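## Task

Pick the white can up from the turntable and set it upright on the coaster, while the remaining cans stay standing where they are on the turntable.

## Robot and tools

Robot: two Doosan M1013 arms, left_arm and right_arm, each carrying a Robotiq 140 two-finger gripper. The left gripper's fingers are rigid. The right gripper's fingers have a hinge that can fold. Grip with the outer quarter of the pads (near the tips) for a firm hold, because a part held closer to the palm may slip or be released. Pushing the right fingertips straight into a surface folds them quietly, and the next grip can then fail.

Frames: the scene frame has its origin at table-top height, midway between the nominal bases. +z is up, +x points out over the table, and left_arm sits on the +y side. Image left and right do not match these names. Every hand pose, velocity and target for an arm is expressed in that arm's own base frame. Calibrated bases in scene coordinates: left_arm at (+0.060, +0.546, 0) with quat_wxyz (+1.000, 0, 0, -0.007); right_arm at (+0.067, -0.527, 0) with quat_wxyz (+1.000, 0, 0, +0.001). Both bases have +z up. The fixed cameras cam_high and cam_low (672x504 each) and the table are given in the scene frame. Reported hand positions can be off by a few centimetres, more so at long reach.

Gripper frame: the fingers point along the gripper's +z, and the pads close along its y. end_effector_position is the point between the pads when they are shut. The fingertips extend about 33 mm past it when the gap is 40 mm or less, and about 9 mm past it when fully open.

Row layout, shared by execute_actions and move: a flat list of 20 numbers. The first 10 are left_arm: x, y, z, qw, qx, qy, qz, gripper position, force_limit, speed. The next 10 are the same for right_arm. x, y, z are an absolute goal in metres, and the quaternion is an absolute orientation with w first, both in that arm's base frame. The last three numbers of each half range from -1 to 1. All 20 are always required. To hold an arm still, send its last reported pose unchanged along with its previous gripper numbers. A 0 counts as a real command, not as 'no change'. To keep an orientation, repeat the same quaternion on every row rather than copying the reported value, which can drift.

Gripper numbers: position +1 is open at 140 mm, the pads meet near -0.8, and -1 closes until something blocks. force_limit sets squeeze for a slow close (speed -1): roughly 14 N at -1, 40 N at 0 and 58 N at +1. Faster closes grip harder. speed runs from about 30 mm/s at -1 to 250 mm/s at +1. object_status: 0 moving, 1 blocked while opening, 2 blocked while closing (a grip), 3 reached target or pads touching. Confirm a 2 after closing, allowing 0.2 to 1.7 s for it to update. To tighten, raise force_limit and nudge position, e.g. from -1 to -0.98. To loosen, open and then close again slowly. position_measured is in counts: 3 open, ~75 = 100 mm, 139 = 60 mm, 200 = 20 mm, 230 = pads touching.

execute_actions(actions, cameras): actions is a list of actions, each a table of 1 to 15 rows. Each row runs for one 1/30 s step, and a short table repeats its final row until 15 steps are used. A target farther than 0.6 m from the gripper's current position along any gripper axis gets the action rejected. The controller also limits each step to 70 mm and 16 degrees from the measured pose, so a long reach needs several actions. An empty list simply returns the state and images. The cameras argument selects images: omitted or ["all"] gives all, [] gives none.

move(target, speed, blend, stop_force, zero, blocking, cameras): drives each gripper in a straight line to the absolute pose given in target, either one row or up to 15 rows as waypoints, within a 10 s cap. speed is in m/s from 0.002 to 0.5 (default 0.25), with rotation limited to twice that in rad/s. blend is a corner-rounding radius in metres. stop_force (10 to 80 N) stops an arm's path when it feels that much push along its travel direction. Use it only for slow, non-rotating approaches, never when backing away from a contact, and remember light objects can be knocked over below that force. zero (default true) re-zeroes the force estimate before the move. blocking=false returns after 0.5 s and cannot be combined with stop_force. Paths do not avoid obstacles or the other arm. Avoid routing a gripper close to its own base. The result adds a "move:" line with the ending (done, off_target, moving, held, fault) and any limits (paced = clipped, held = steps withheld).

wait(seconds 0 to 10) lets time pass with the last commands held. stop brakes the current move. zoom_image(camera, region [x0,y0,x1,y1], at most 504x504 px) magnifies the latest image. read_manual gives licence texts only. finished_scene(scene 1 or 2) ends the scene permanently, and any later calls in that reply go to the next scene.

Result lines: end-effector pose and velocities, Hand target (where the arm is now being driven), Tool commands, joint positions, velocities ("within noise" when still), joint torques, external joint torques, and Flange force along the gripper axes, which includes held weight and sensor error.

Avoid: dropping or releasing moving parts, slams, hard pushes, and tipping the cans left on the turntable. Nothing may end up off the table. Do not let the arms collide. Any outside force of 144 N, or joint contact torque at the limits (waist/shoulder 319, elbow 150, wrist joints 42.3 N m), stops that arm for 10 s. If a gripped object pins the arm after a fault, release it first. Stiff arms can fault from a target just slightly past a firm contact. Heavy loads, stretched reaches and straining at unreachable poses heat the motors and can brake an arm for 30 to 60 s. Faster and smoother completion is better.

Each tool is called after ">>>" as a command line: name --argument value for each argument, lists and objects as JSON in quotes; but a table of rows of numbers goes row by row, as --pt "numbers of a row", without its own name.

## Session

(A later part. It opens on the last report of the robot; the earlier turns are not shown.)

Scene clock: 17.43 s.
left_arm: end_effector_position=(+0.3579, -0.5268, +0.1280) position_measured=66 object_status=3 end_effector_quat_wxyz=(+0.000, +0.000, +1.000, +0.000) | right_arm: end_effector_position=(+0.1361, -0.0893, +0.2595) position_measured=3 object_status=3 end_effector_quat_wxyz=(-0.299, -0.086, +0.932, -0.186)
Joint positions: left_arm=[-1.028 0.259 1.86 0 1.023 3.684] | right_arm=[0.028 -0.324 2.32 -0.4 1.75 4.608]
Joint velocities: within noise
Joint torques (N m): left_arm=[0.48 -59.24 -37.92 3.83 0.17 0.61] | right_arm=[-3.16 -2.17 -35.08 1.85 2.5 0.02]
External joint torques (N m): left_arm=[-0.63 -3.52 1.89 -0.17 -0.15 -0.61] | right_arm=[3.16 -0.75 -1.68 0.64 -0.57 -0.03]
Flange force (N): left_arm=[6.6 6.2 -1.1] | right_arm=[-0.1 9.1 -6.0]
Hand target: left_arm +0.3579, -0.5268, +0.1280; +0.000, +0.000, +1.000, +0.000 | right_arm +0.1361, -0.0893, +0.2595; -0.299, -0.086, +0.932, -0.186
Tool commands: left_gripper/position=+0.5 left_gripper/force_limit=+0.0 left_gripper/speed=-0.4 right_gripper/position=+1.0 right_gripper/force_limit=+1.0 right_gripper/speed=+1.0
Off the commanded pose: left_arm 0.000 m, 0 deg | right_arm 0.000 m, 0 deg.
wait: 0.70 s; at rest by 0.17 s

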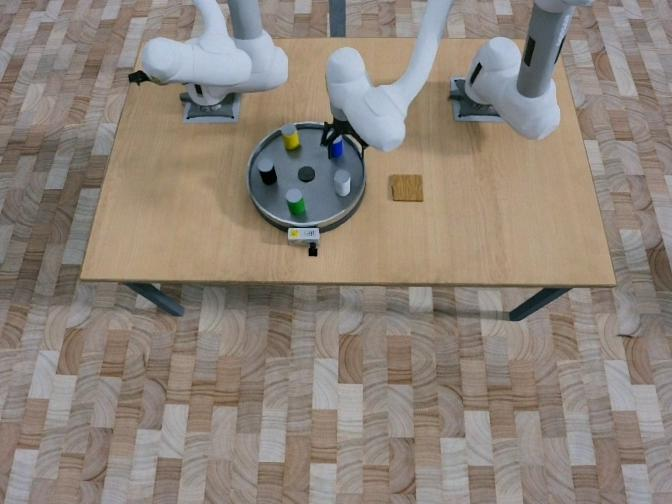

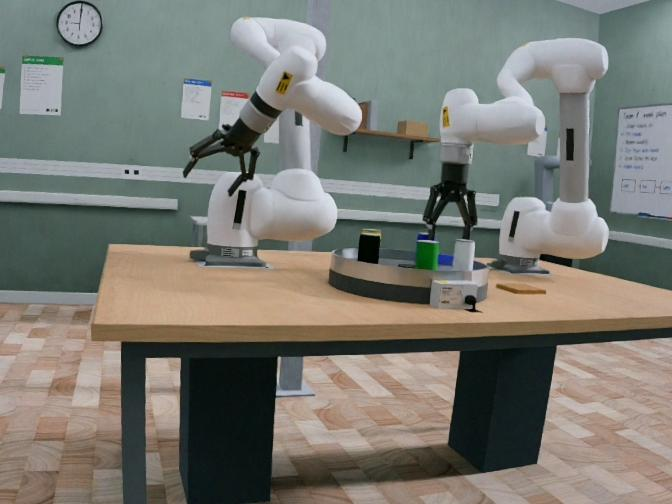

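>>> wait --seconds 0.1 --cameras '[]'

>>> execute_actions --actions '[[[1.3581,-0.5267,0.128,0,0,1,0,0.5,0,-0.4,0.1361,-0.0893,0.2595,-0.299,-0.086,0.932,-0.186,1,1,1],[0.3585,-0.5266,0.128,0,0,1,0,0.5,0,-0.4,0.1361,-0.0893,0.2595,-0.299,-0.086,0.932,-0.186,1,1,1],[0.3593,-0.5264,0.128,0,0,1,0,0.5,0,-0.4,0.1361,-0.0893,0.2595,-0.299,-0.086,0.932,-0.186,1,1,1],[0.3604,-0.5261,0.128,0,0,1,0,0.5,0,-0.4,0.1361,-0.0893,0.2595,-0.299,-0.086,0.932,-0.186,1,1,1],[0.3618,-0.5258,0.128,0,0,1,0,0.5,0,-0.4,0.1361,-0.0893,0.2595,-0.299,-0.086,0.932,-0.186,1,1,1],[0.3635,-0.5254,0.128,0,0,1,0,0.5,0,-0.4,0.1361,-0.0893,0.2595,-0.299,-0.086,0.932,-0.186,1,1,1],[0.3655,-0.5250,0.128,0,0,1,0,0.5,0,-0.4,0.1361,-0.0893,0.2595,-0.299,-0.086,0.932,-0.186,1,1,1],[0.3678,-0.5245,0.128,0,0,1,0,0.5,0,-0.4,0.1361,-0.0893,0.2595,-0.299,-0.086,0.932,-0.186,1,1,1],[0.3705,-0.5240,0.128,0,0,1,0,0.5,0,-0.4,0.1361,-0.0893,0.2595,-0.299,-0.086,0.932,-0.186,1,1,1],[0.3734,-0.5236,0.128,0,0,1,0,-1,0,-0.4,0.1361,-0.0893,0.2595,-0.299,-0.086,0.932,-0.186,1,1,1],[0.3767,-0.5231,0.128,0,0,1,0,-1,0,-0.4,0.1361,-0.0893,0.2595,-0.299,-0.086,0.932,-0.186,1,1,1],[0.3803,-0.5227,0.128,0,0,1,0,-1,0,-0.4,0.1361,-0.0893,0.2595,-0.299,-0.086,0.932,-0.186,1,1,1],[0.3841,-0.5224,0.128,0,0,1,0,-1,0,-0.4,0.1361,-0.0893,0.2595,-0.299,-0.086,0.932,-0.186,1,1,1],[0.3879,-0.5222,0.128,0,0,1,0,-1,0,-0.4,0.1361,-0.0893,0.2595,-0.299,-0.086,0.932,-0.186,1,1,1],[0.3917,-0.5221,0.128,0,0,1,0,-1,0,-0.4,0.1361,-0.0893,0.2595,-0.299,-0.086,0.932,-0.186,1,1,1]],[[0.3955,-0.5221,0.128,0,0,1,0,-1,0,-0.4,0.1361,-0.0893,0.2595,-0.299,-0.086,0.932,-0.186,1,1,1],[0.3993,-0.5222,0.128,0,0,1,0,-1,0,-0.4,0.1361,-0.0893,0.2595,-0.299,-0.086,0.932,-0.186,1,1,1],[0.4031,-0.5224,0.128,0,0,1,0,-1,0,-0.4,0.1361,-0.0893,0.2595,-0.299,-0.086,0.932,-0.186,1,1,1],[0.4069,-0.5228,0.128,0,0,1,0,-1,0,-0.4,0.1361,-0.0893,0.2595,-0.299,-0.086,0.932,-0.186,1,1,1],[0.4107,-0.5232,0.128,0,0,1,0,-1,0,-0.4,0.1361,-0.0893,0.2595,-0.299,-0.086,0.932,-0.186,1,1,1],[0.4144,-0.5237,0.128,0,0,1,0,-1,0,-0.4,0.1361,-0.0893,0.2595,-0.299,-0.086,0.932,-0.186,1,1,1],[0.4182,-0.5244,0.128,0,0,1,0,-1,0,-0.4,0.1361,-0.0893,0.2595,-0.299,-0.086,0.932,-0.186,1,1,1],[0.4219,-0.5251,0.128,0,0,1,0,-1,0,-0.4,0.1361,-0.0893,0.2595,-0.299,-0.086,0.932,-0.186,1,1,1],[0.4256,-0.5259,0.128,0,0,1,0,-1,0,-0.4,0.1361,-0.0893,0.2595,-0.299,-0.086,0.932,-0.186,1,1,1],[0.4293,-0.5269,0.128,0,0,1,0,-1,0,-0.4,0.1361,-0.0893,0.2595,-0.299,-0.086,0.932,-0.186,1,1,1],[0.4329,-0.5279,0.128,0,0,1,0,-1,0,-0.4,0.1361,-0.0893,0.2595,-0.299,-0.086,0.932,-0.186,1,1,1],[0.4366,-0.5291,0.128,0,0,1,0,-1,0,-0.4,0.1361,-0.0893,0.2595,-0.299,-0.086,0.932,-0.186,1,1,1],[0.4401,-0.5303,0.128,0,0,1,0,-1,0,-0.4,0.1361,-0.0893,0.2595,-0.299,-0.086,0.932,-0.186,1,1,1],[0.4437,-0.5317,0.128,0,0,1,0,-1,0,-0.4,0.1361,-0.0893,0.2595,-0.299,-0.086,0.932,-0.186,1,1,1],[0.4472,-0.5331,0.128,0,0,1,0,-1,0,-0.4,0.1361,-0.0893,0.2595,-0.299,-0.086,0.932,-0.186,1,1,1]],[[0.4507,-0.5346,0.128,0,0,1,0,-1,0,-0.4,0.1361,-0.0893,0.2595,-0.299,-0.086,0.932,-0.186,1,1,1],[0.4541,-0.5363,0.1285,0,0,1,0,-1,0,-0.4,0.1361,-0.0893,0.2595,-0.299,-0.086,0.932,-0.186,1,1,1],[0.4575,-0.5380,0.1295,0,0,1,0,-1,0,-0.4,0.1361,-0.0893,0.2595,-0.299,-0.086,0.932,-0.186,1,1,1],[0.4608,-0.5398,0.131,0,0,1,0,-1,0,-0.4,0.1361,-0.0893,0.2595,-0.299,-0.086,0.932,-0.186,1,1,1],[0.4641,-0.5418,0.133,0,0,1,0,-1,0,-0.4,0.1361,-0.0893,0.2595,-0.299,-0.086,0.932,-0.186,1,1,1],[0.4674,-0.5438,0.1355,0,0,1,0,-1,0,-0.4,0.1361,-0.0893,0.2595,-0.299,-0.086,0.932,-0.186,1,1,1],[0.4704,-0.5457,0.1385,0,0,1,0,-1,0,-0.4,0.1361,-0.0893,0.2595,-0.299,-0.086,0.932,-0.186,1,1,1],[0.4730,-0.5474,0.142,0,0,1,0,-1,0,-0.4,0.1361,-0.0893,0.2595,-0.299,-0.086,0.932,-0.186,1,1,1],[0.4752,-0.5488,0.146,0,0,1,0,-1,0,-0.4,0.1361,-0.0893,0.2595,-0.299,-0.086,0.932,-0.186,1,1,1],[0.4770,-0.5500,0.150,0,0,1,0,-1,0,-0.4,0.1361,-0.0893,0.2595,-0.299,-0.086,0.932,-0.186,1,1,1],[0.4784,-0.5509,0.154,0,0,1,0,-1,0,-0.4,0.1361,-0.0893,0.2595,-0.299,-0.086,0.932,-0.186,1,1,1],[0.4794,-0.5516,0.158,0,0,1,0,-1,0,-0.4,0.1361,-0.0893,0.2595,-0.299,-0.086,0.932,-0.186,1,1,1],[0.4800,-0.552,0.162,0,0,1,0,-1,0,-0.4,0.1361,-0.0893,0.2595,-0.299,-0.086,0.932,-0.186,1,1,1],[0.4800,-0.552,0.166,0,0,1,0,-1,0,-0.4,0.1361,-0.0893,0.2595,-0.299,-0.086,0.932,-0.186,1,1,1],[0.4800,-0.552,0.170,0,0,1,0,-1,0,-0.4,0.1361,-0.0893,0.2595,-0.299,-0.086,0.932,-0.186,1,1,1]]]'

>>> wait --seconds 0.1 --cameras '["cam_high"]'

>>> zoom_image --camera "cam_high" --region '[240, 110, 380, 240]'

Scene clock: 18.47 s.
left_arm: end_effector_position=(+0.3579, -0.5268, +0.1280) position_measured=66 object_status=3 end_effector_quat_wxyz=(+0.000, +0.000, +1.000, +0.000) | right_arm: end_effector_position=(+0.1361, -0.0893, +0.2595) position_measured=3 object_status=3 end_effector_quat_wxyz=(-0.299, -0.086, +0.932, -0.186)
Joint positions: left_arm=[-1.028 0.259 1.86 0 1.023 3.684] | right_arm=[0.028 -0.324 2.32 -0.4 1.75 4.608]
Joint velocities: within noise
Joint torques (N m): left_arm=[-0.31 -60.01 -38.14 3.79 0.18 0.67] | right_arm=[-2.92 -2.75 -35.41 1.87 2.41 -0.04]
External joint torques (N m): left_arm=[0.33 -3.03 2.08 -0.13 -0.16 -0.67] | right_arm=[2.93 -0.29 -1.39 0.63 -0.47 0.02]
Flange force (N): left_arm=[5.2 6.7 -0.4] | right_arm=[-0.9 8.8 -5.6]
Hand target: left_arm +0.3579, -0.5268, +0.1280; +0.000, +0.000, +1.000, +0.000 | right_arm +0.1361, -0.0893, +0.2595; -0.299, -0.086, +0.932, -0.186
Tool commands: left_gripper/position=+0.5 left_gripper/force_limit=+0.0 left_gripper/speed=-0.4 right_gripper/position=+1.0 right_gripper/force_limit=+1.0 right_gripper/speed=+1.0
Off the commanded pose: left_arm 0.000 m, 0 deg | right_arm 0.000 m, 0 deg.
wait: 0.10 s; at rest from the start
No camera images: "cameras" was empty.

action 0: row 1 of 15 puts the target (left_arm/x, left_arm/y, left_arm/z) 1.000 m from left_arm's end_effector_position in the last result along the gripper's own x axis as it stood there; a target may be at most 0.6 m away along each of those axes, so nothing of the call was run. Command a nearer target, and go on from there in a later call.

Scene clock: 18.57 s.
left_arm: end_effector_position=(+0.3579, -0.5268, +0.1280) position_measured=66 object_status=3 end_effector_quat_wxyz=(+0.000, +0.000, +1.000, +0.000) | right_arm: end_effector_position=(+0.1361, -0.0893, +0.2595) position_measured=3 object_status=3 end_effector_quat_wxyz=(-0.299, -0.086, +0.932, -0.186)
Joint positions: left_arm=[-1.028 0.259 1.86 0 1.023 3.684] | right_arm=[0.028 -0.324 2.32 -0.4 1.75 4.608]
Joint velocities: within noise
Joint torques (N m): left_arm=[0.46 -59.43 -38.15 3.81 0.23 0.69] | right_arm=[-3.7 -2.05 -35.12 2.01 2.44 0.02]
External joint torques (N m): left_arm=[-0.43 -3.4 2.1 -0.14 -0.21 -0.69] | right_arm=[3.75 -0.96 -1.58 0.49 -0.51 -0.04]
Flange force (N): left_arm=[6.6 6.6 -0.6] | right_arm=[0.5 10.7 -6.4]
Hand target: left_arm +0.3579, -0.5268, +0.1280; +0.000, +0.000, +1.000, +0.000 | right_arm +0.1361, -0.0893, +0.2595; -0.299, -0.086, +0.932, -0.186
Tool commands: left_gripper/position=+0.5 left_gripper/force_limit=+0.0 left_gripper/speed=-0.4 right_gripper/position=+1.0 right_gripper/force_limit=+1.0 right_gripper/speed=+1.0
Off the commanded pose: left_arm 0.000 m, 0 deg | right_arm 0.000 m, 0 deg.
wait: 0.10 s; no rest
Images, in order (width x height): cam_high 672x504.

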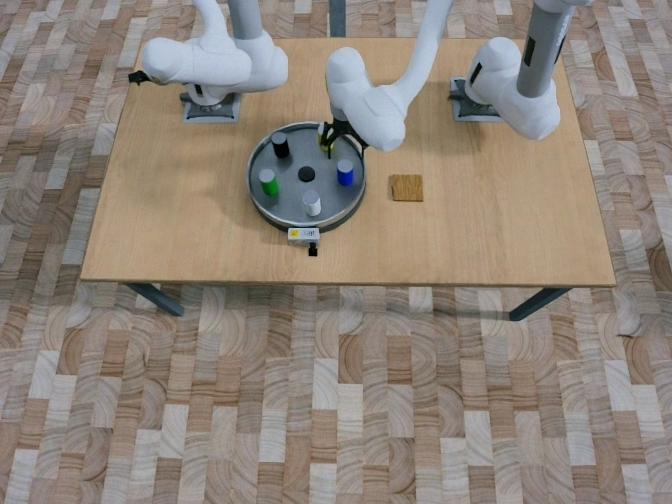

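Scaled by 3.600 from the camera's 672x504 image, which has a finer 960x720 frame.

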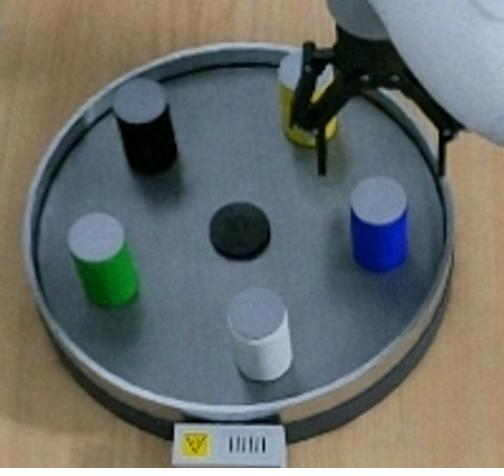

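>>> wait --seconds 4.2 --cameras '[]'

>>> execute_actions --actions '[[[0.3581,-0.5267,0.128,0,0,1,0,0.5,0,-0.4,0.1361,-0.0893,0.2595,-0.299,-0.086,0.932,-0.186,1,1,1],[0.3585,-0.5266,0.128,0,0,1,0,0.5,0,-0.4,0.1361,-0.0893,0.2595,-0.299,-0.086,0.932,-0.186,1,1,1],[0.3593,-0.5264,0.128,0,0,1,0,0.5,0,-0.4,0.1361,-0.0893,0.2595,-0.299,-0.086,0.932,-0.186,1,1,1],[0.3604,-0.5261,0.128,0,0,1,0,0.5,0,-0.4,0.1361,-0.0893,0.2595,-0.299,-0.086,0.932,-0.186,1,1,1],[0.3618,-0.5258,0.128,0,0,1,0,0.5,0,-0.4,0.1361,-0.0893,0.2595,-0.299,-0.086,0.932,-0.186,1,1,1],[0.3635,-0.5254,0.128,0,0,1,0,0.5,0,-0.4,0.1361,-0.0893,0.2595,-0.299,-0.086,0.932,-0.186,1,1,1],[0.3655,-0.5250,0.128,0,0,1,0,0.5,0,-0.4,0.1361,-0.0893,0.2595,-0.299,-0.086,0.932,-0.186,1,1,1],[0.3678,-0.5245,0.128,0,0,1,0,0.5,0,-0.4,0.1361,-0.0893,0.2595,-0.299,-0.086,0.932,-0.186,1,1,1],[0.3705,-0.5240,0.128,0,0,1,0,0.5,0,-0.4,0.1361,-0.0893,0.2595,-0.299,-0.086,0.932,-0.186,1,1,1],[0.3734,-0.5236,0.128,0,0,1,0,-1,0,-0.4,0.1361,-0.0893,0.2595,-0.299,-0.086,0.932,-0.186,1,1,1],[0.3767,-0.5231,0.128,0,0,1,0,-1,0,-0.4,0.1361,-0.0893,0.2595,-0.299,-0.086,0.932,-0.186,1,1,1],[0.3803,-0.5227,0.128,0,0,1,0,-1,0,-0.4,0.1361,-0.0893,0.2595,-0.299,-0.086,0.932,-0.186,1,1,1],[0.3841,-0.5224,0.128,0,0,1,0,-1,0,-0.4,0.1361,-0.0893,0.2595,-0.299,-0.086,0.932,-0.186,1,1,1],[0.3879,-0.5222,0.128,0,0,1,0,-1,0,-0.4,0.1361,-0.0893,0.2595,-0.299,-0.086,0.932,-0.186,1,1,1],[0.3917,-0.5221,0.128,0,0,1,0,-1,0,-0.4,0.1361,-0.0893,0.2595,-0.299,-0.086,0.932,-0.186,1,1,1]],[[0.3955,-0.5221,0.128,0,0,1,0,-1,0,-0.4,0.1361,-0.0893,0.2595,-0.299,-0.086,0.932,-0.186,1,1,1],[0.3993,-0.5222,0.128,0,0,1,0,-1,0,-0.4,0.1361,-0.0893,0.2595,-0.299,-0.086,0.932,-0.186,1,1,1],[0.4031,-0.5224,0.128,0,0,1,0,-1,0,-0.4,0.1361,-0.0893,0.2595,-0.299,-0.086,0.932,-0.186,1,1,1],[0.4069,-0.5228,0.128,0,0,1,0,-1,0,-0.4,0.1361,-0.0893,0.2595,-0.299,-0.086,0.932,-0.186,1,1,1],[0.4107,-0.5232,0.128,0,0,1,0,-1,0,-0.4,0.1361,-0.0893,0.2595,-0.299,-0.086,0.932,-0.186,1,1,1],[0.4144,-0.5237,0.128,0,0,1,0,-1,0,-0.4,0.1361,-0.0893,0.2595,-0.299,-0.086,0.932,-0.186,1,1,1],[0.4182,-0.5244,0.128,0,0,1,0,-1,0,-0.4,0.1361,-0.0893,0.2595,-0.299,-0.086,0.932,-0.186,1,1,1],[0.4219,-0.5251,0.128,0,0,1,0,-1,0,-0.4,0.1361,-0.0893,0.2595,-0.299,-0.086,0.932,-0.186,1,1,1],[0.4256,-0.5259,0.128,0,0,1,0,-1,0,-0.4,0.1361,-0.0893,0.2595,-0.299,-0.086,0.932,-0.186,1,1,1],[0.4293,-0.5269,0.128,0,0,1,0,-1,0,-0.4,0.1361,-0.0893,0.2595,-0.299,-0.086,0.932,-0.186,1,1,1],[0.4329,-0.5279,0.128,0,0,1,0,-1,0,-0.4,0.1361,-0.0893,0.2595,-0.299,-0.086,0.932,-0.186,1,1,1],[0.4366,-0.5291,0.128,0,0,1,0,-1,0,-0.4,0.1361,-0.0893,0.2595,-0.299,-0.086,0.932,-0.186,1,1,1],[0.4401,-0.5303,0.128,0,0,1,0,-1,0,-0.4,0.1361,-0.0893,0.2595,-0.299,-0.086,0.932,-0.186,1,1,1],[0.4437,-0.5317,0.128,0,0,1,0,-1,0,-0.4,0.1361,-0.0893,0.2595,-0.299,-0.086,0.932,-0.186,1,1,1],[0.4472,-0.5331,0.128,0,0,1,0,-1,0,-0.4,0.1361,-0.0893,0.2595,-0.299,-0.086,0.932,-0.186,1,1,1]],[[0.4507,-0.5346,0.128,0,0,1,0,-1,0,-0.4,0.1361,-0.0893,0.2595,-0.299,-0.086,0.932,-0.186,1,1,1],[0.4541,-0.5363,0.1285,0,0,1,0,-1,0,-0.4,0.1361,-0.0893,0.2595,-0.299,-0.086,0.932,-0.186,1,1,1],[0.4575,-0.5380,0.1295,0,0,1,0,-1,0,-0.4,0.1361,-0.0893,0.2595,-0.299,-0.086,0.932,-0.186,1,1,1],[0.4608,-0.5398,0.131,0,0,1,0,-1,0,-0.4,0.1361,-0.0893,0.2595,-0.299,-0.086,0.932,-0.186,1,1,1],[0.4641,-0.5418,0.133,0,0,1,0,-1,0,-0.4,0.1361,-0.0893,0.2595,-0.299,-0.086,0.932,-0.186,1,1,1],[0.4674,-0.5438,0.1355,0,0,1,0,-1,0,-0.4,0.1361,-0.0893,0.2595,-0.299,-0.086,0.932,-0.186,1,1,1],[0.4704,-0.5457,0.1385,0,0,1,0,-1,0,-0.4,0.1361,-0.0893,0.2595,-0.299,-0.086,0.932,-0.186,1,1,1],[0.4730,-0.5474,0.142,0,0,1,0,-1,0,-0.4,0.1361,-0.0893,0.2595,-0.299,-0.086,0.932,-0.186,1,1,1],[0.4752,-0.5488,0.146,0,0,1,0,-1,0,-0.4,0.1361,-0.0893,0.2595,-0.299,-0.086,0.932,-0.186,1,1,1],[0.4770,-0.5500,0.150,0,0,1,0,-1,0,-0.4,0.1361,-0.0893,0.2595,-0.299,-0.086,0.932,-0.186,1,1,1],[0.4784,-0.5509,0.154,0,0,1,0,-1,0,-0.4,0.1361,-0.0893,0.2595,-0.299,-0.086,0.932,-0.186,1,1,1],[0.4794,-0.5516,0.158,0,0,1,0,-1,0,-0.4,0.1361,-0.0893,0.2595,-0.299,-0.086,0.932,-0.186,1,1,1],[0.4800,-0.552,0.162,0,0,1,0,-1,0,-0.4,0.1361,-0.0893,0.2595,-0.299,-0.086,0.932,-0.186,1,1,1],[0.4800,-0.552,0.166,0,0,1,0,-1,0,-0.4,0.1361,-0.0893,0.2595,-0.299,-0.086,0.932,-0.186,1,1,1],[0.4800,-0.552,0.170,0,0,1,0,-1,0,-0.4,0.1361,-0.0893,0.2595,-0.299,-0.086,0.932,-0.186,1,1,1]]]'

>>> zoom_image --camera "cam_low" --region '[320, 190, 500, 310]'

>>> zoom_image --camera "cam_high" --region '[240, 110, 380, 240]'

Scene clock: 23.57 s.
left_arm: end_effector_position=(+0.3579, -0.5268, +0.1280) position_measured=66 object_status=3 end_effector_quat_wxyz=(+0.000, +0.000, +1.000, +0.000) | right_arm: end_effector_position=(+0.1361, -0.0893, +0.2595) position_measured=3 object_status=3 end_effector_quat_wxyz=(-0.299, -0.086, +0.932, -0.186)
Joint positions: left_arm=[-1.028 0.259 1.86 0 1.023 3.684] | right_arm=[0.028 -0.324 2.32 -0.4 1.75 4.608]
Joint velocities: within noise
Joint torques (N m): left_arm=[0.05 -59.85 -37.92 3.83 0.2 0.59] | right_arm=[-2.98 -2.58 -34.94 1.9 2.47 0.04]
External joint torques (N m): left_arm=[-0.05 -2.68 1.96 -0.17 -0.18 -0.59] | right_arm=[2.98 -0.28 -1.84 0.59 -0.53 -0.06]
Flange force (N): left_arm=[5.2 5.8 -0.2] | right_arm=[-1.0 8.3 -6.2]
Hand target: left_arm +0.3579, -0.5268, +0.1280; +0.000, +0.000, +1.000, +0.000 | right_arm +0.1361, -0.0893, +0.2595; -0.299, -0.086, +0.932, -0.186
Tool commands: left_gripper/position=+0.5 left_gripper/force_limit=+0.0 left_gripper/speed=-0.4 right_gripper/position=+1.0 right_gripper/force_limit=+1.0 right_gripper/speed=+1.0
Off the commanded pose: left_arm 0.000 m, 0 deg | right_arm 0.000 m, 0 deg.
wait: 4.20 s; at rest from the start
No camera images: "cameras" was empty.

Scene clock: 25.40 s.
left_arm: end_effector_position=(+0.4799, -0.5519, +0.1698) position_measured=154 object_status=2 end_effector_quat_wxyz=(+0.000, +0.000, +1.000, +0.000) | right_arm: end_effector_position=(+0.1361, -0.0893, +0.2595) position_measured=3 object_status=3 end_effector_quat_wxyz=(-0.299, -0.086, +0.932, -0.186)
Joint positions: left_arm=[-0.902 0.364 1.63 0 1.147 3.81] | right_arm=[0.028 -0.324 2.32 -0.4 1.75 4.608]
Joint velocities: within noise
Joint torques (N m): left_arm=[0.19 -73.05 -41.98 3.98 0.08 0.7] | right_arm=[-3.15 -1.84 -35.1 1.89 2.43 0.07]
External joint torques (N m): left_arm=[-0.14 -2.5 3.59 -0.07 -0.05 -0.7] | right_arm=[3.14 -1.23 -1.99 0.63 -0.5 -0.09]
External joint torques at the end of the 1st action: left_arm=[1.1 -4.4 1.65 -0.15 -0.11 -0.76] | right_arm=[3.23 -0.66 -1.5 0.61 -0.51 0.05]
External joint torques at the end of the 2nd action: left_arm=[-0.48 -8.83 -1.48 0.08 0.3 -0.61] | right_arm=[3.79 -0.95 -1.64 0.53 -0.5 -0.04]
Flange force (N): left_arm=[8.3 7.8 2.1] | right_arm=[1.1 8.7 -6.3]
Flange force at the end of the 1st action (N): left_arm=[5.2 8.0 -2.1] | right_arm=[-0.2 9.6 -5.9]
Flange force at the end of the 2nd action (N): left_arm=[7.3 6.3 -9.1] | right_arm=[0.5 10.8 -6.6]
Hand target: left_arm +0.4799, -0.5519, +0.1699; +0.000, +0.000, +1.000, +0.000 | right_arm +0.1361, -0.0893, +0.2595; -0.299, -0.086, +0.932, -0.186
Off the commanded pose: left_arm 0.000 m, 0 deg | right_arm 0.000 m, 0 deg.

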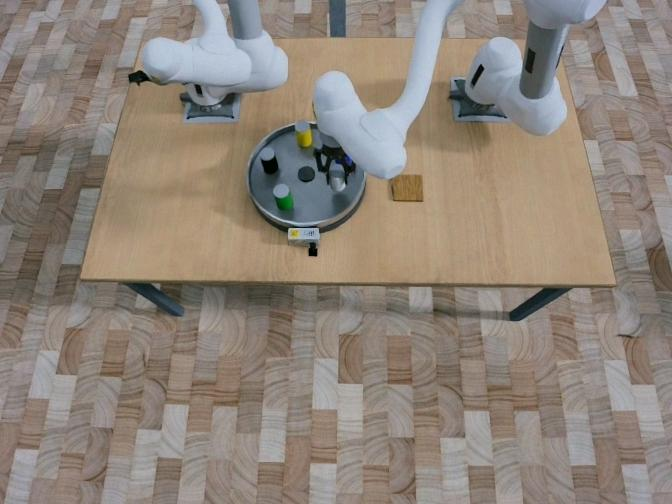

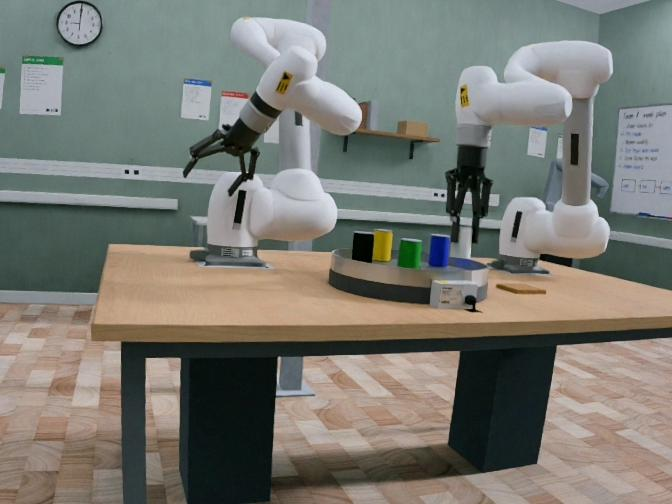

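Scaled by 2.800 from the camera's 672x504 image, which has a finer 960x720 frame.

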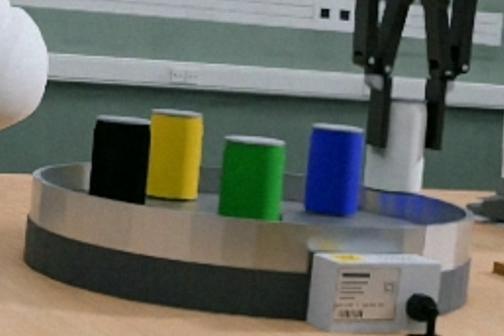

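Scaled by 3.600 from the camera's 672x504 image, which has a finer 960x720 frame.

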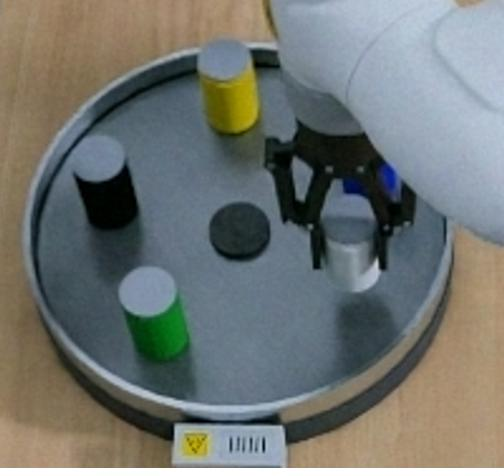

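>>> move --pt "0.4799 -0.5519 0.265 0 0 1 0 -1 0 -0.4 0.1361 -0.0893 0.2595 -0.299 -0.086 0.932 -0.186 1 1 1" --pt "0.41 -0.3005 0.265 0 0 1 0 -1 0 -0.4 0.1361 -0.0893 0.2595 -0.299 -0.086 0.932 -0.186 1 1 1" --pt "0.41 -0.3005 0.12 0 0 1 0 -1 0 -0.4 0.1361 -0.0893 0.2595 -0.299 -0.086 0.932 -0.186 1 1 1" --speed 0.2 --blend 0.03

>>> zoom_image --camera "cam_high" --region '[360, 110, 470, 220]'

>>> zoom_image --camera "cam_low" --region '[450, 180, 600, 320]'

Scene clock: 28.70 s.
left_arm: end_effector_position=(+0.4100, -0.3005, +0.1200) position_measured=154 object_status=2 end_effector_quat_wxyz=(+0.000, +0.000, +1.000, +0.000) | right_arm: end_effector_position=(+0.1361, -0.0893, +0.2595) position_measured=3 object_status=3 end_effector_quat_wxyz=(-0.299, -0.086, +0.932, -0.186)
Joint positions: left_arm=[-0.7 0.077 2.099 0 0.965 4.012] | right_arm=[0.028 -0.324 2.32 -0.4 1.75 4.608]
Joint velocities: within noise
Joint torques (N m): left_arm=[0.07 -41.36 -37.97 3.66 0.09 0.66] | right_arm=[-3.06 -2.49 -35.24 1.88 2.49 0]
External joint torques (N m): left_arm=[0.04 -1.33 3.41 -0.13 -0.05 -0.66] | right_arm=[3.1 -0.58 -1.51 0.61 -0.55 -0.01]
Flange force (N): left_arm=[7.1 3.7 2.1] | right_arm=[-0.4 9.0 -5.7]
Hand target: left_arm +0.4100, -0.3005, +0.1200; +0.000, +0.000, +1.000, +0.000 | right_arm +0.1361, -0.0893, +0.2595; -0.299, -0.086, +0.932, -0.186
Off the commanded pose: left_arm 0.000 m, 0 deg | right_arm 0.000 m, 0 deg.
move: done

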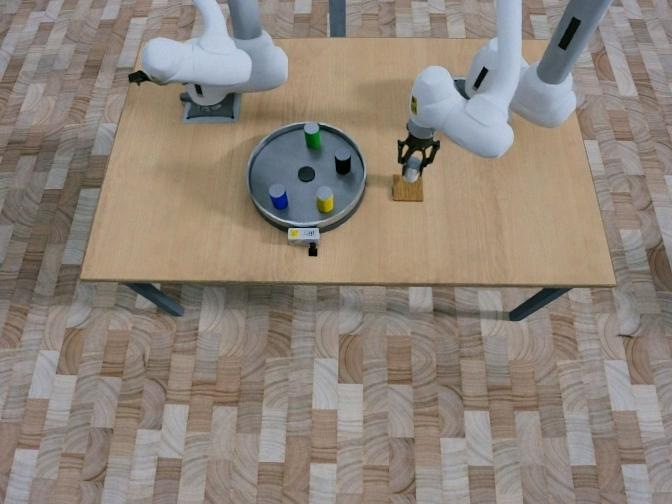

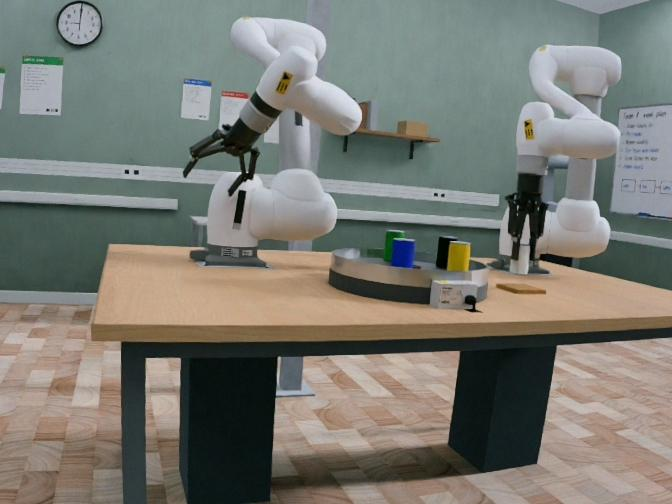

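Scaled by 4.582 from the camera's 672x504 image, which has a finer 960x720 frame.

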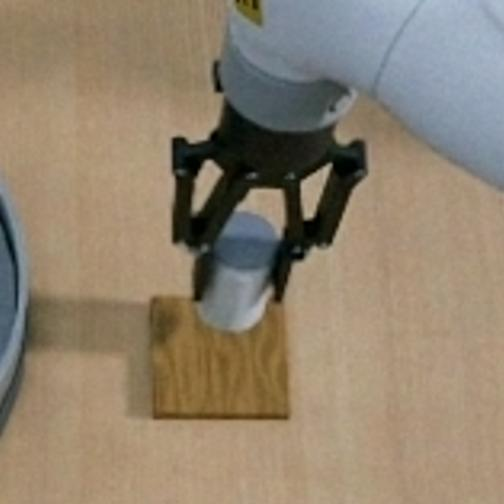

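Scaled by 3.360 from the camera's 672x504 image, which has a finer 960x720 frame.

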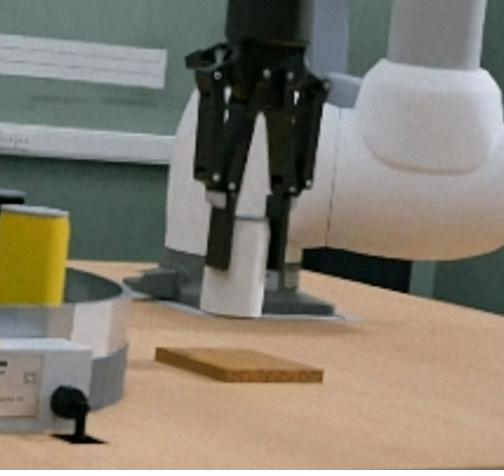

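>>> move --target '[0.415,-0.3005,0.085,0,0,1,0,-1,0,-0.4,0.1361,-0.0893,0.2595,-0.299,-0.086,0.932,-0.186,1,1,1]' --speed 0.1 --cameras '[]'

>>> move --target '[0.415,-0.3005,0.05,0,0,1,0,-1,0,-0.4,0.1361,-0.0893,0.2595,-0.299,-0.086,0.932,-0.186,1,1,1]' --speed 0.012 --stop_force 12

>>> zoom_image --camera "cam_high" --region '[360, 110, 470, 220]'

>>> zoom_image --camera "cam_low" --region '[450, 180, 600, 320]'

Scene clock: 29.83 s.
left_arm: end_effector_position=(+0.4150, -0.3005, +0.0851) position_measured=154 object_status=2 end_effector_quat_wxyz=(+0.000, +0.000, +1.000, +0.000) | right_arm: end_effector_position=(+0.1361, -0.0893, +0.2595) position_measured=3 object_status=3 end_effector_quat_wxyz=(-0.299, -0.086, +0.932, -0.186)
Joint positions: left_arm=[-0.694 0.122 2.126 0 0.893 4.018] | right_arm=[0.028 -0.324 2.32 -0.4 1.75 4.608]
Joint velocities: within noise
Joint torques (N m): left_arm=[-0.43 -26.52 -22.53 3.25 -1.63 0.63] | right_arm=[-2.97 -2.25 -35.03 1.89 2.44 -0.08]
External joint torques (N m): left_arm=[0.4 -19.41 -10.46 0.11 1.65 -0.63] | right_arm=[2.91 -0.66 -1.85 0.61 -0.5 0.07]
Flange force (N): left_arm=[8.5 5.6 -36.0] | right_arm=[-0.2 8.5 -6.1]
Hand target: left_arm +0.4150, -0.3005, +0.0850; +0.000, +0.000, +1.000, +0.000 | right_arm +0.1361, -0.0893, +0.2595; -0.299, -0.086, +0.932, -0.186
Off the commanded pose: left_arm 0.000 m, 0 deg | right_arm 0.000 m, 0 deg.
move: done
No camera images: "cameras" was empty.

Scene clock: 32.87 s.
left_arm: end_effector_position=(+0.4150, -0.3005, +0.0557) position_measured=154 object_status=2 end_effector_quat_wxyz=(+0.000, +0.000, +1.000, +0.000) | right_arm: end_effector_position=(+0.1361, -0.0893, +0.2595) position_measured=3 object_status=3 end_effector_quat_wxyz=(-0.299, -0.086, +0.932, -0.186)
Joint positions: left_arm=[-0.694 0.159 2.151 0 0.832 4.018] | right_arm=[0.028 -0.324 2.32 -0.4 1.75 4.608]
Joint velocities: within noise
Joint torques (N m): left_arm=[-1.94 -23.56 -10.89 2.41 1.55 0.6] | right_arm=[-3.39 -2.31 -35.43 1.85 2.44 -0.04]
External joint torques (N m): left_arm=[2.09 -24.4 -20.23 0.77 -1.51 -0.6] | right_arm=[3.37 -0.55 -1.45 0.65 -0.51 0.02]
Flange force (N): left_arm=[-2.2 2.0 -44.9] | right_arm=[-0.4 10.0 -6.0]
Hand target: left_arm +0.4150, -0.3005, +0.0558; +0.000, +0.000, +1.000, +0.000 | right_arm +0.1361, -0.0893, +0.2595; -0.299, -0.086, +0.932, -0.186
Off the commanded pose: left_arm 0.006 m, 0 deg | right_arm 0.000 m, 0 deg.
move: contact (left_arm)

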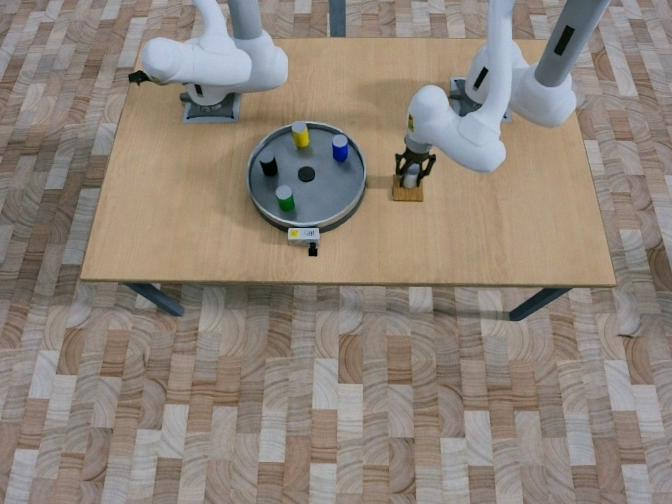

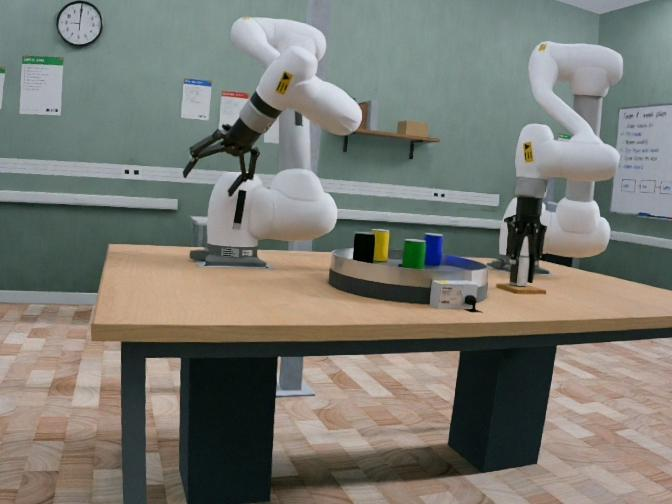

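Scaled by 4.582 from the camera's 672x504 image, which has a finer 960x720 frame.

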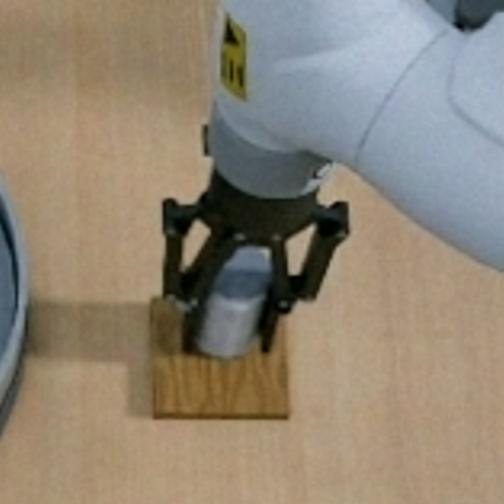

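Scaled by 3.360 from the camera's 672x504 image, which has a finer 960x720 frame.

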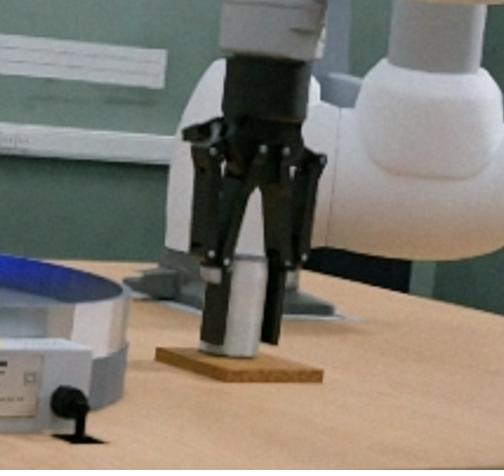

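>>> move --pt "0.415 -0.3005 0.0560 0 0 1 0 0.45 0 -1 0.1361 -0.0893 0.2595 -0.299 -0.086 0.932 -0.186 1 1 1" --pt "0.415 -0.3005 0.22 0 0 1 0 0.45 0 -1 0.1361 -0.0893 0.2595 -0.299 -0.086 0.932 -0.186 1 1 1" --pt "0.38 -0.17 0.28 0 0 1 0 0.45 0 -1 0.1361 -0.0893 0.2595 -0.299 -0.086 0.932 -0.186 1 1 1" --speed '[0.05,0.1,0.25]'

>>> zoom_image --camera "cam_high" --region '[360, 110, 470, 220]'

>>> zoom_image --camera "cam_low" --region '[450, 180, 600, 320]'

Scene clock: 38.07 s.
left_arm: end_effector_position=(+0.3799, -0.1700, +0.2799) position_measured=72 object_status=3 end_effector_quat_wxyz=(+0.000, +0.000, +1.000, +0.000) | right_arm: end_effector_position=(+0.1361, -0.0893, +0.2595) position_measured=3 object_status=3 end_effector_quat_wxyz=(-0.299, -0.086, +0.932, -0.186)
Joint positions: left_arm=[-0.504 -0.202 2.04 0 1.304 4.209] | right_arm=[0.028 -0.324 2.32 -0.4 1.75 4.608]
Joint velocities: within noise
Joint torques (N m): left_arm=[-0.53 -18.12 -43.2 4.4 0.3 0.65] | right_arm=[-3.58 -2.32 -35.34 1.92 2.41 -0.08]
External joint torques (N m): left_arm=[0.56 -1.52 2.64 -0.25 -0.27 -0.65] | right_arm=[3.66 -0.75 -1.21 0.57 -0.46 0.06]
Flange force (N): left_arm=[5.7 2.3 3.7] | right_arm=[0.1 11.0 -5.9]
Hand target: left_arm +0.3800, -0.1700, +0.2800; +0.000, +0.000, +1.000, +0.000 | right_arm +0.1361, -0.0893, +0.2595; -0.299, -0.086, +0.932, -0.186
Off the commanded pose: left_arm 0.000 m, 0 deg | right_arm 0.000 m, 0 deg.
move: done

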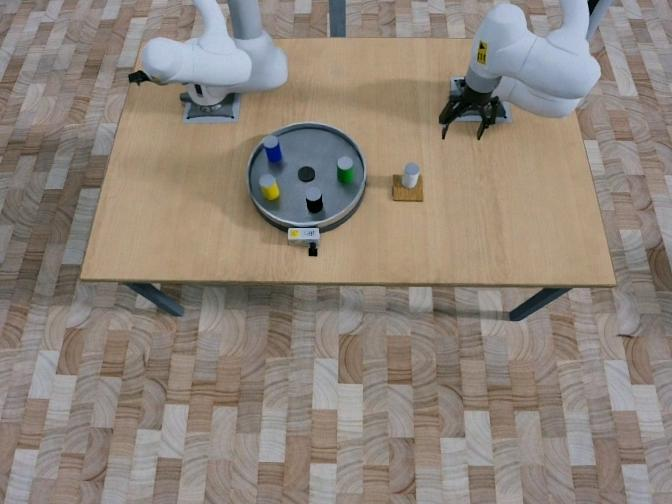

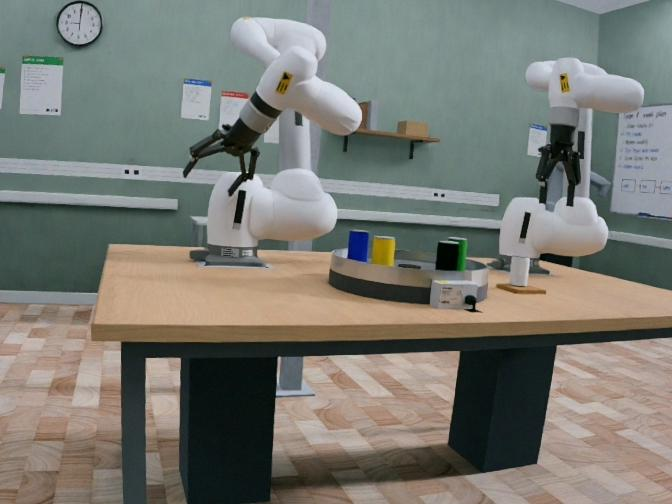

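Scaled by 4.582 from the camera's 672x504 image, which has a finer 960x720 frame.

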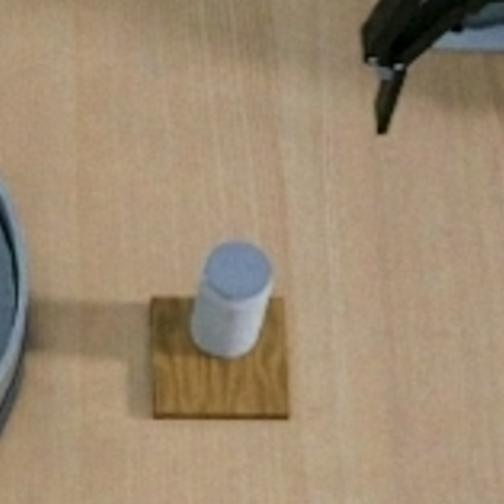

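Scaled by 3.360 from the camera's 672x504 image, which has a finer 960x720 frame.

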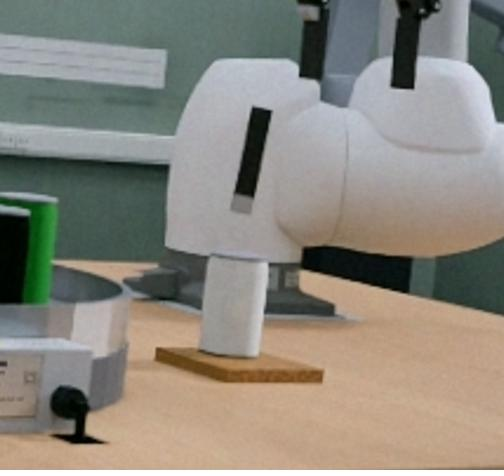

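>>> finished_scene --scene 1

The scene is finished: the task was done.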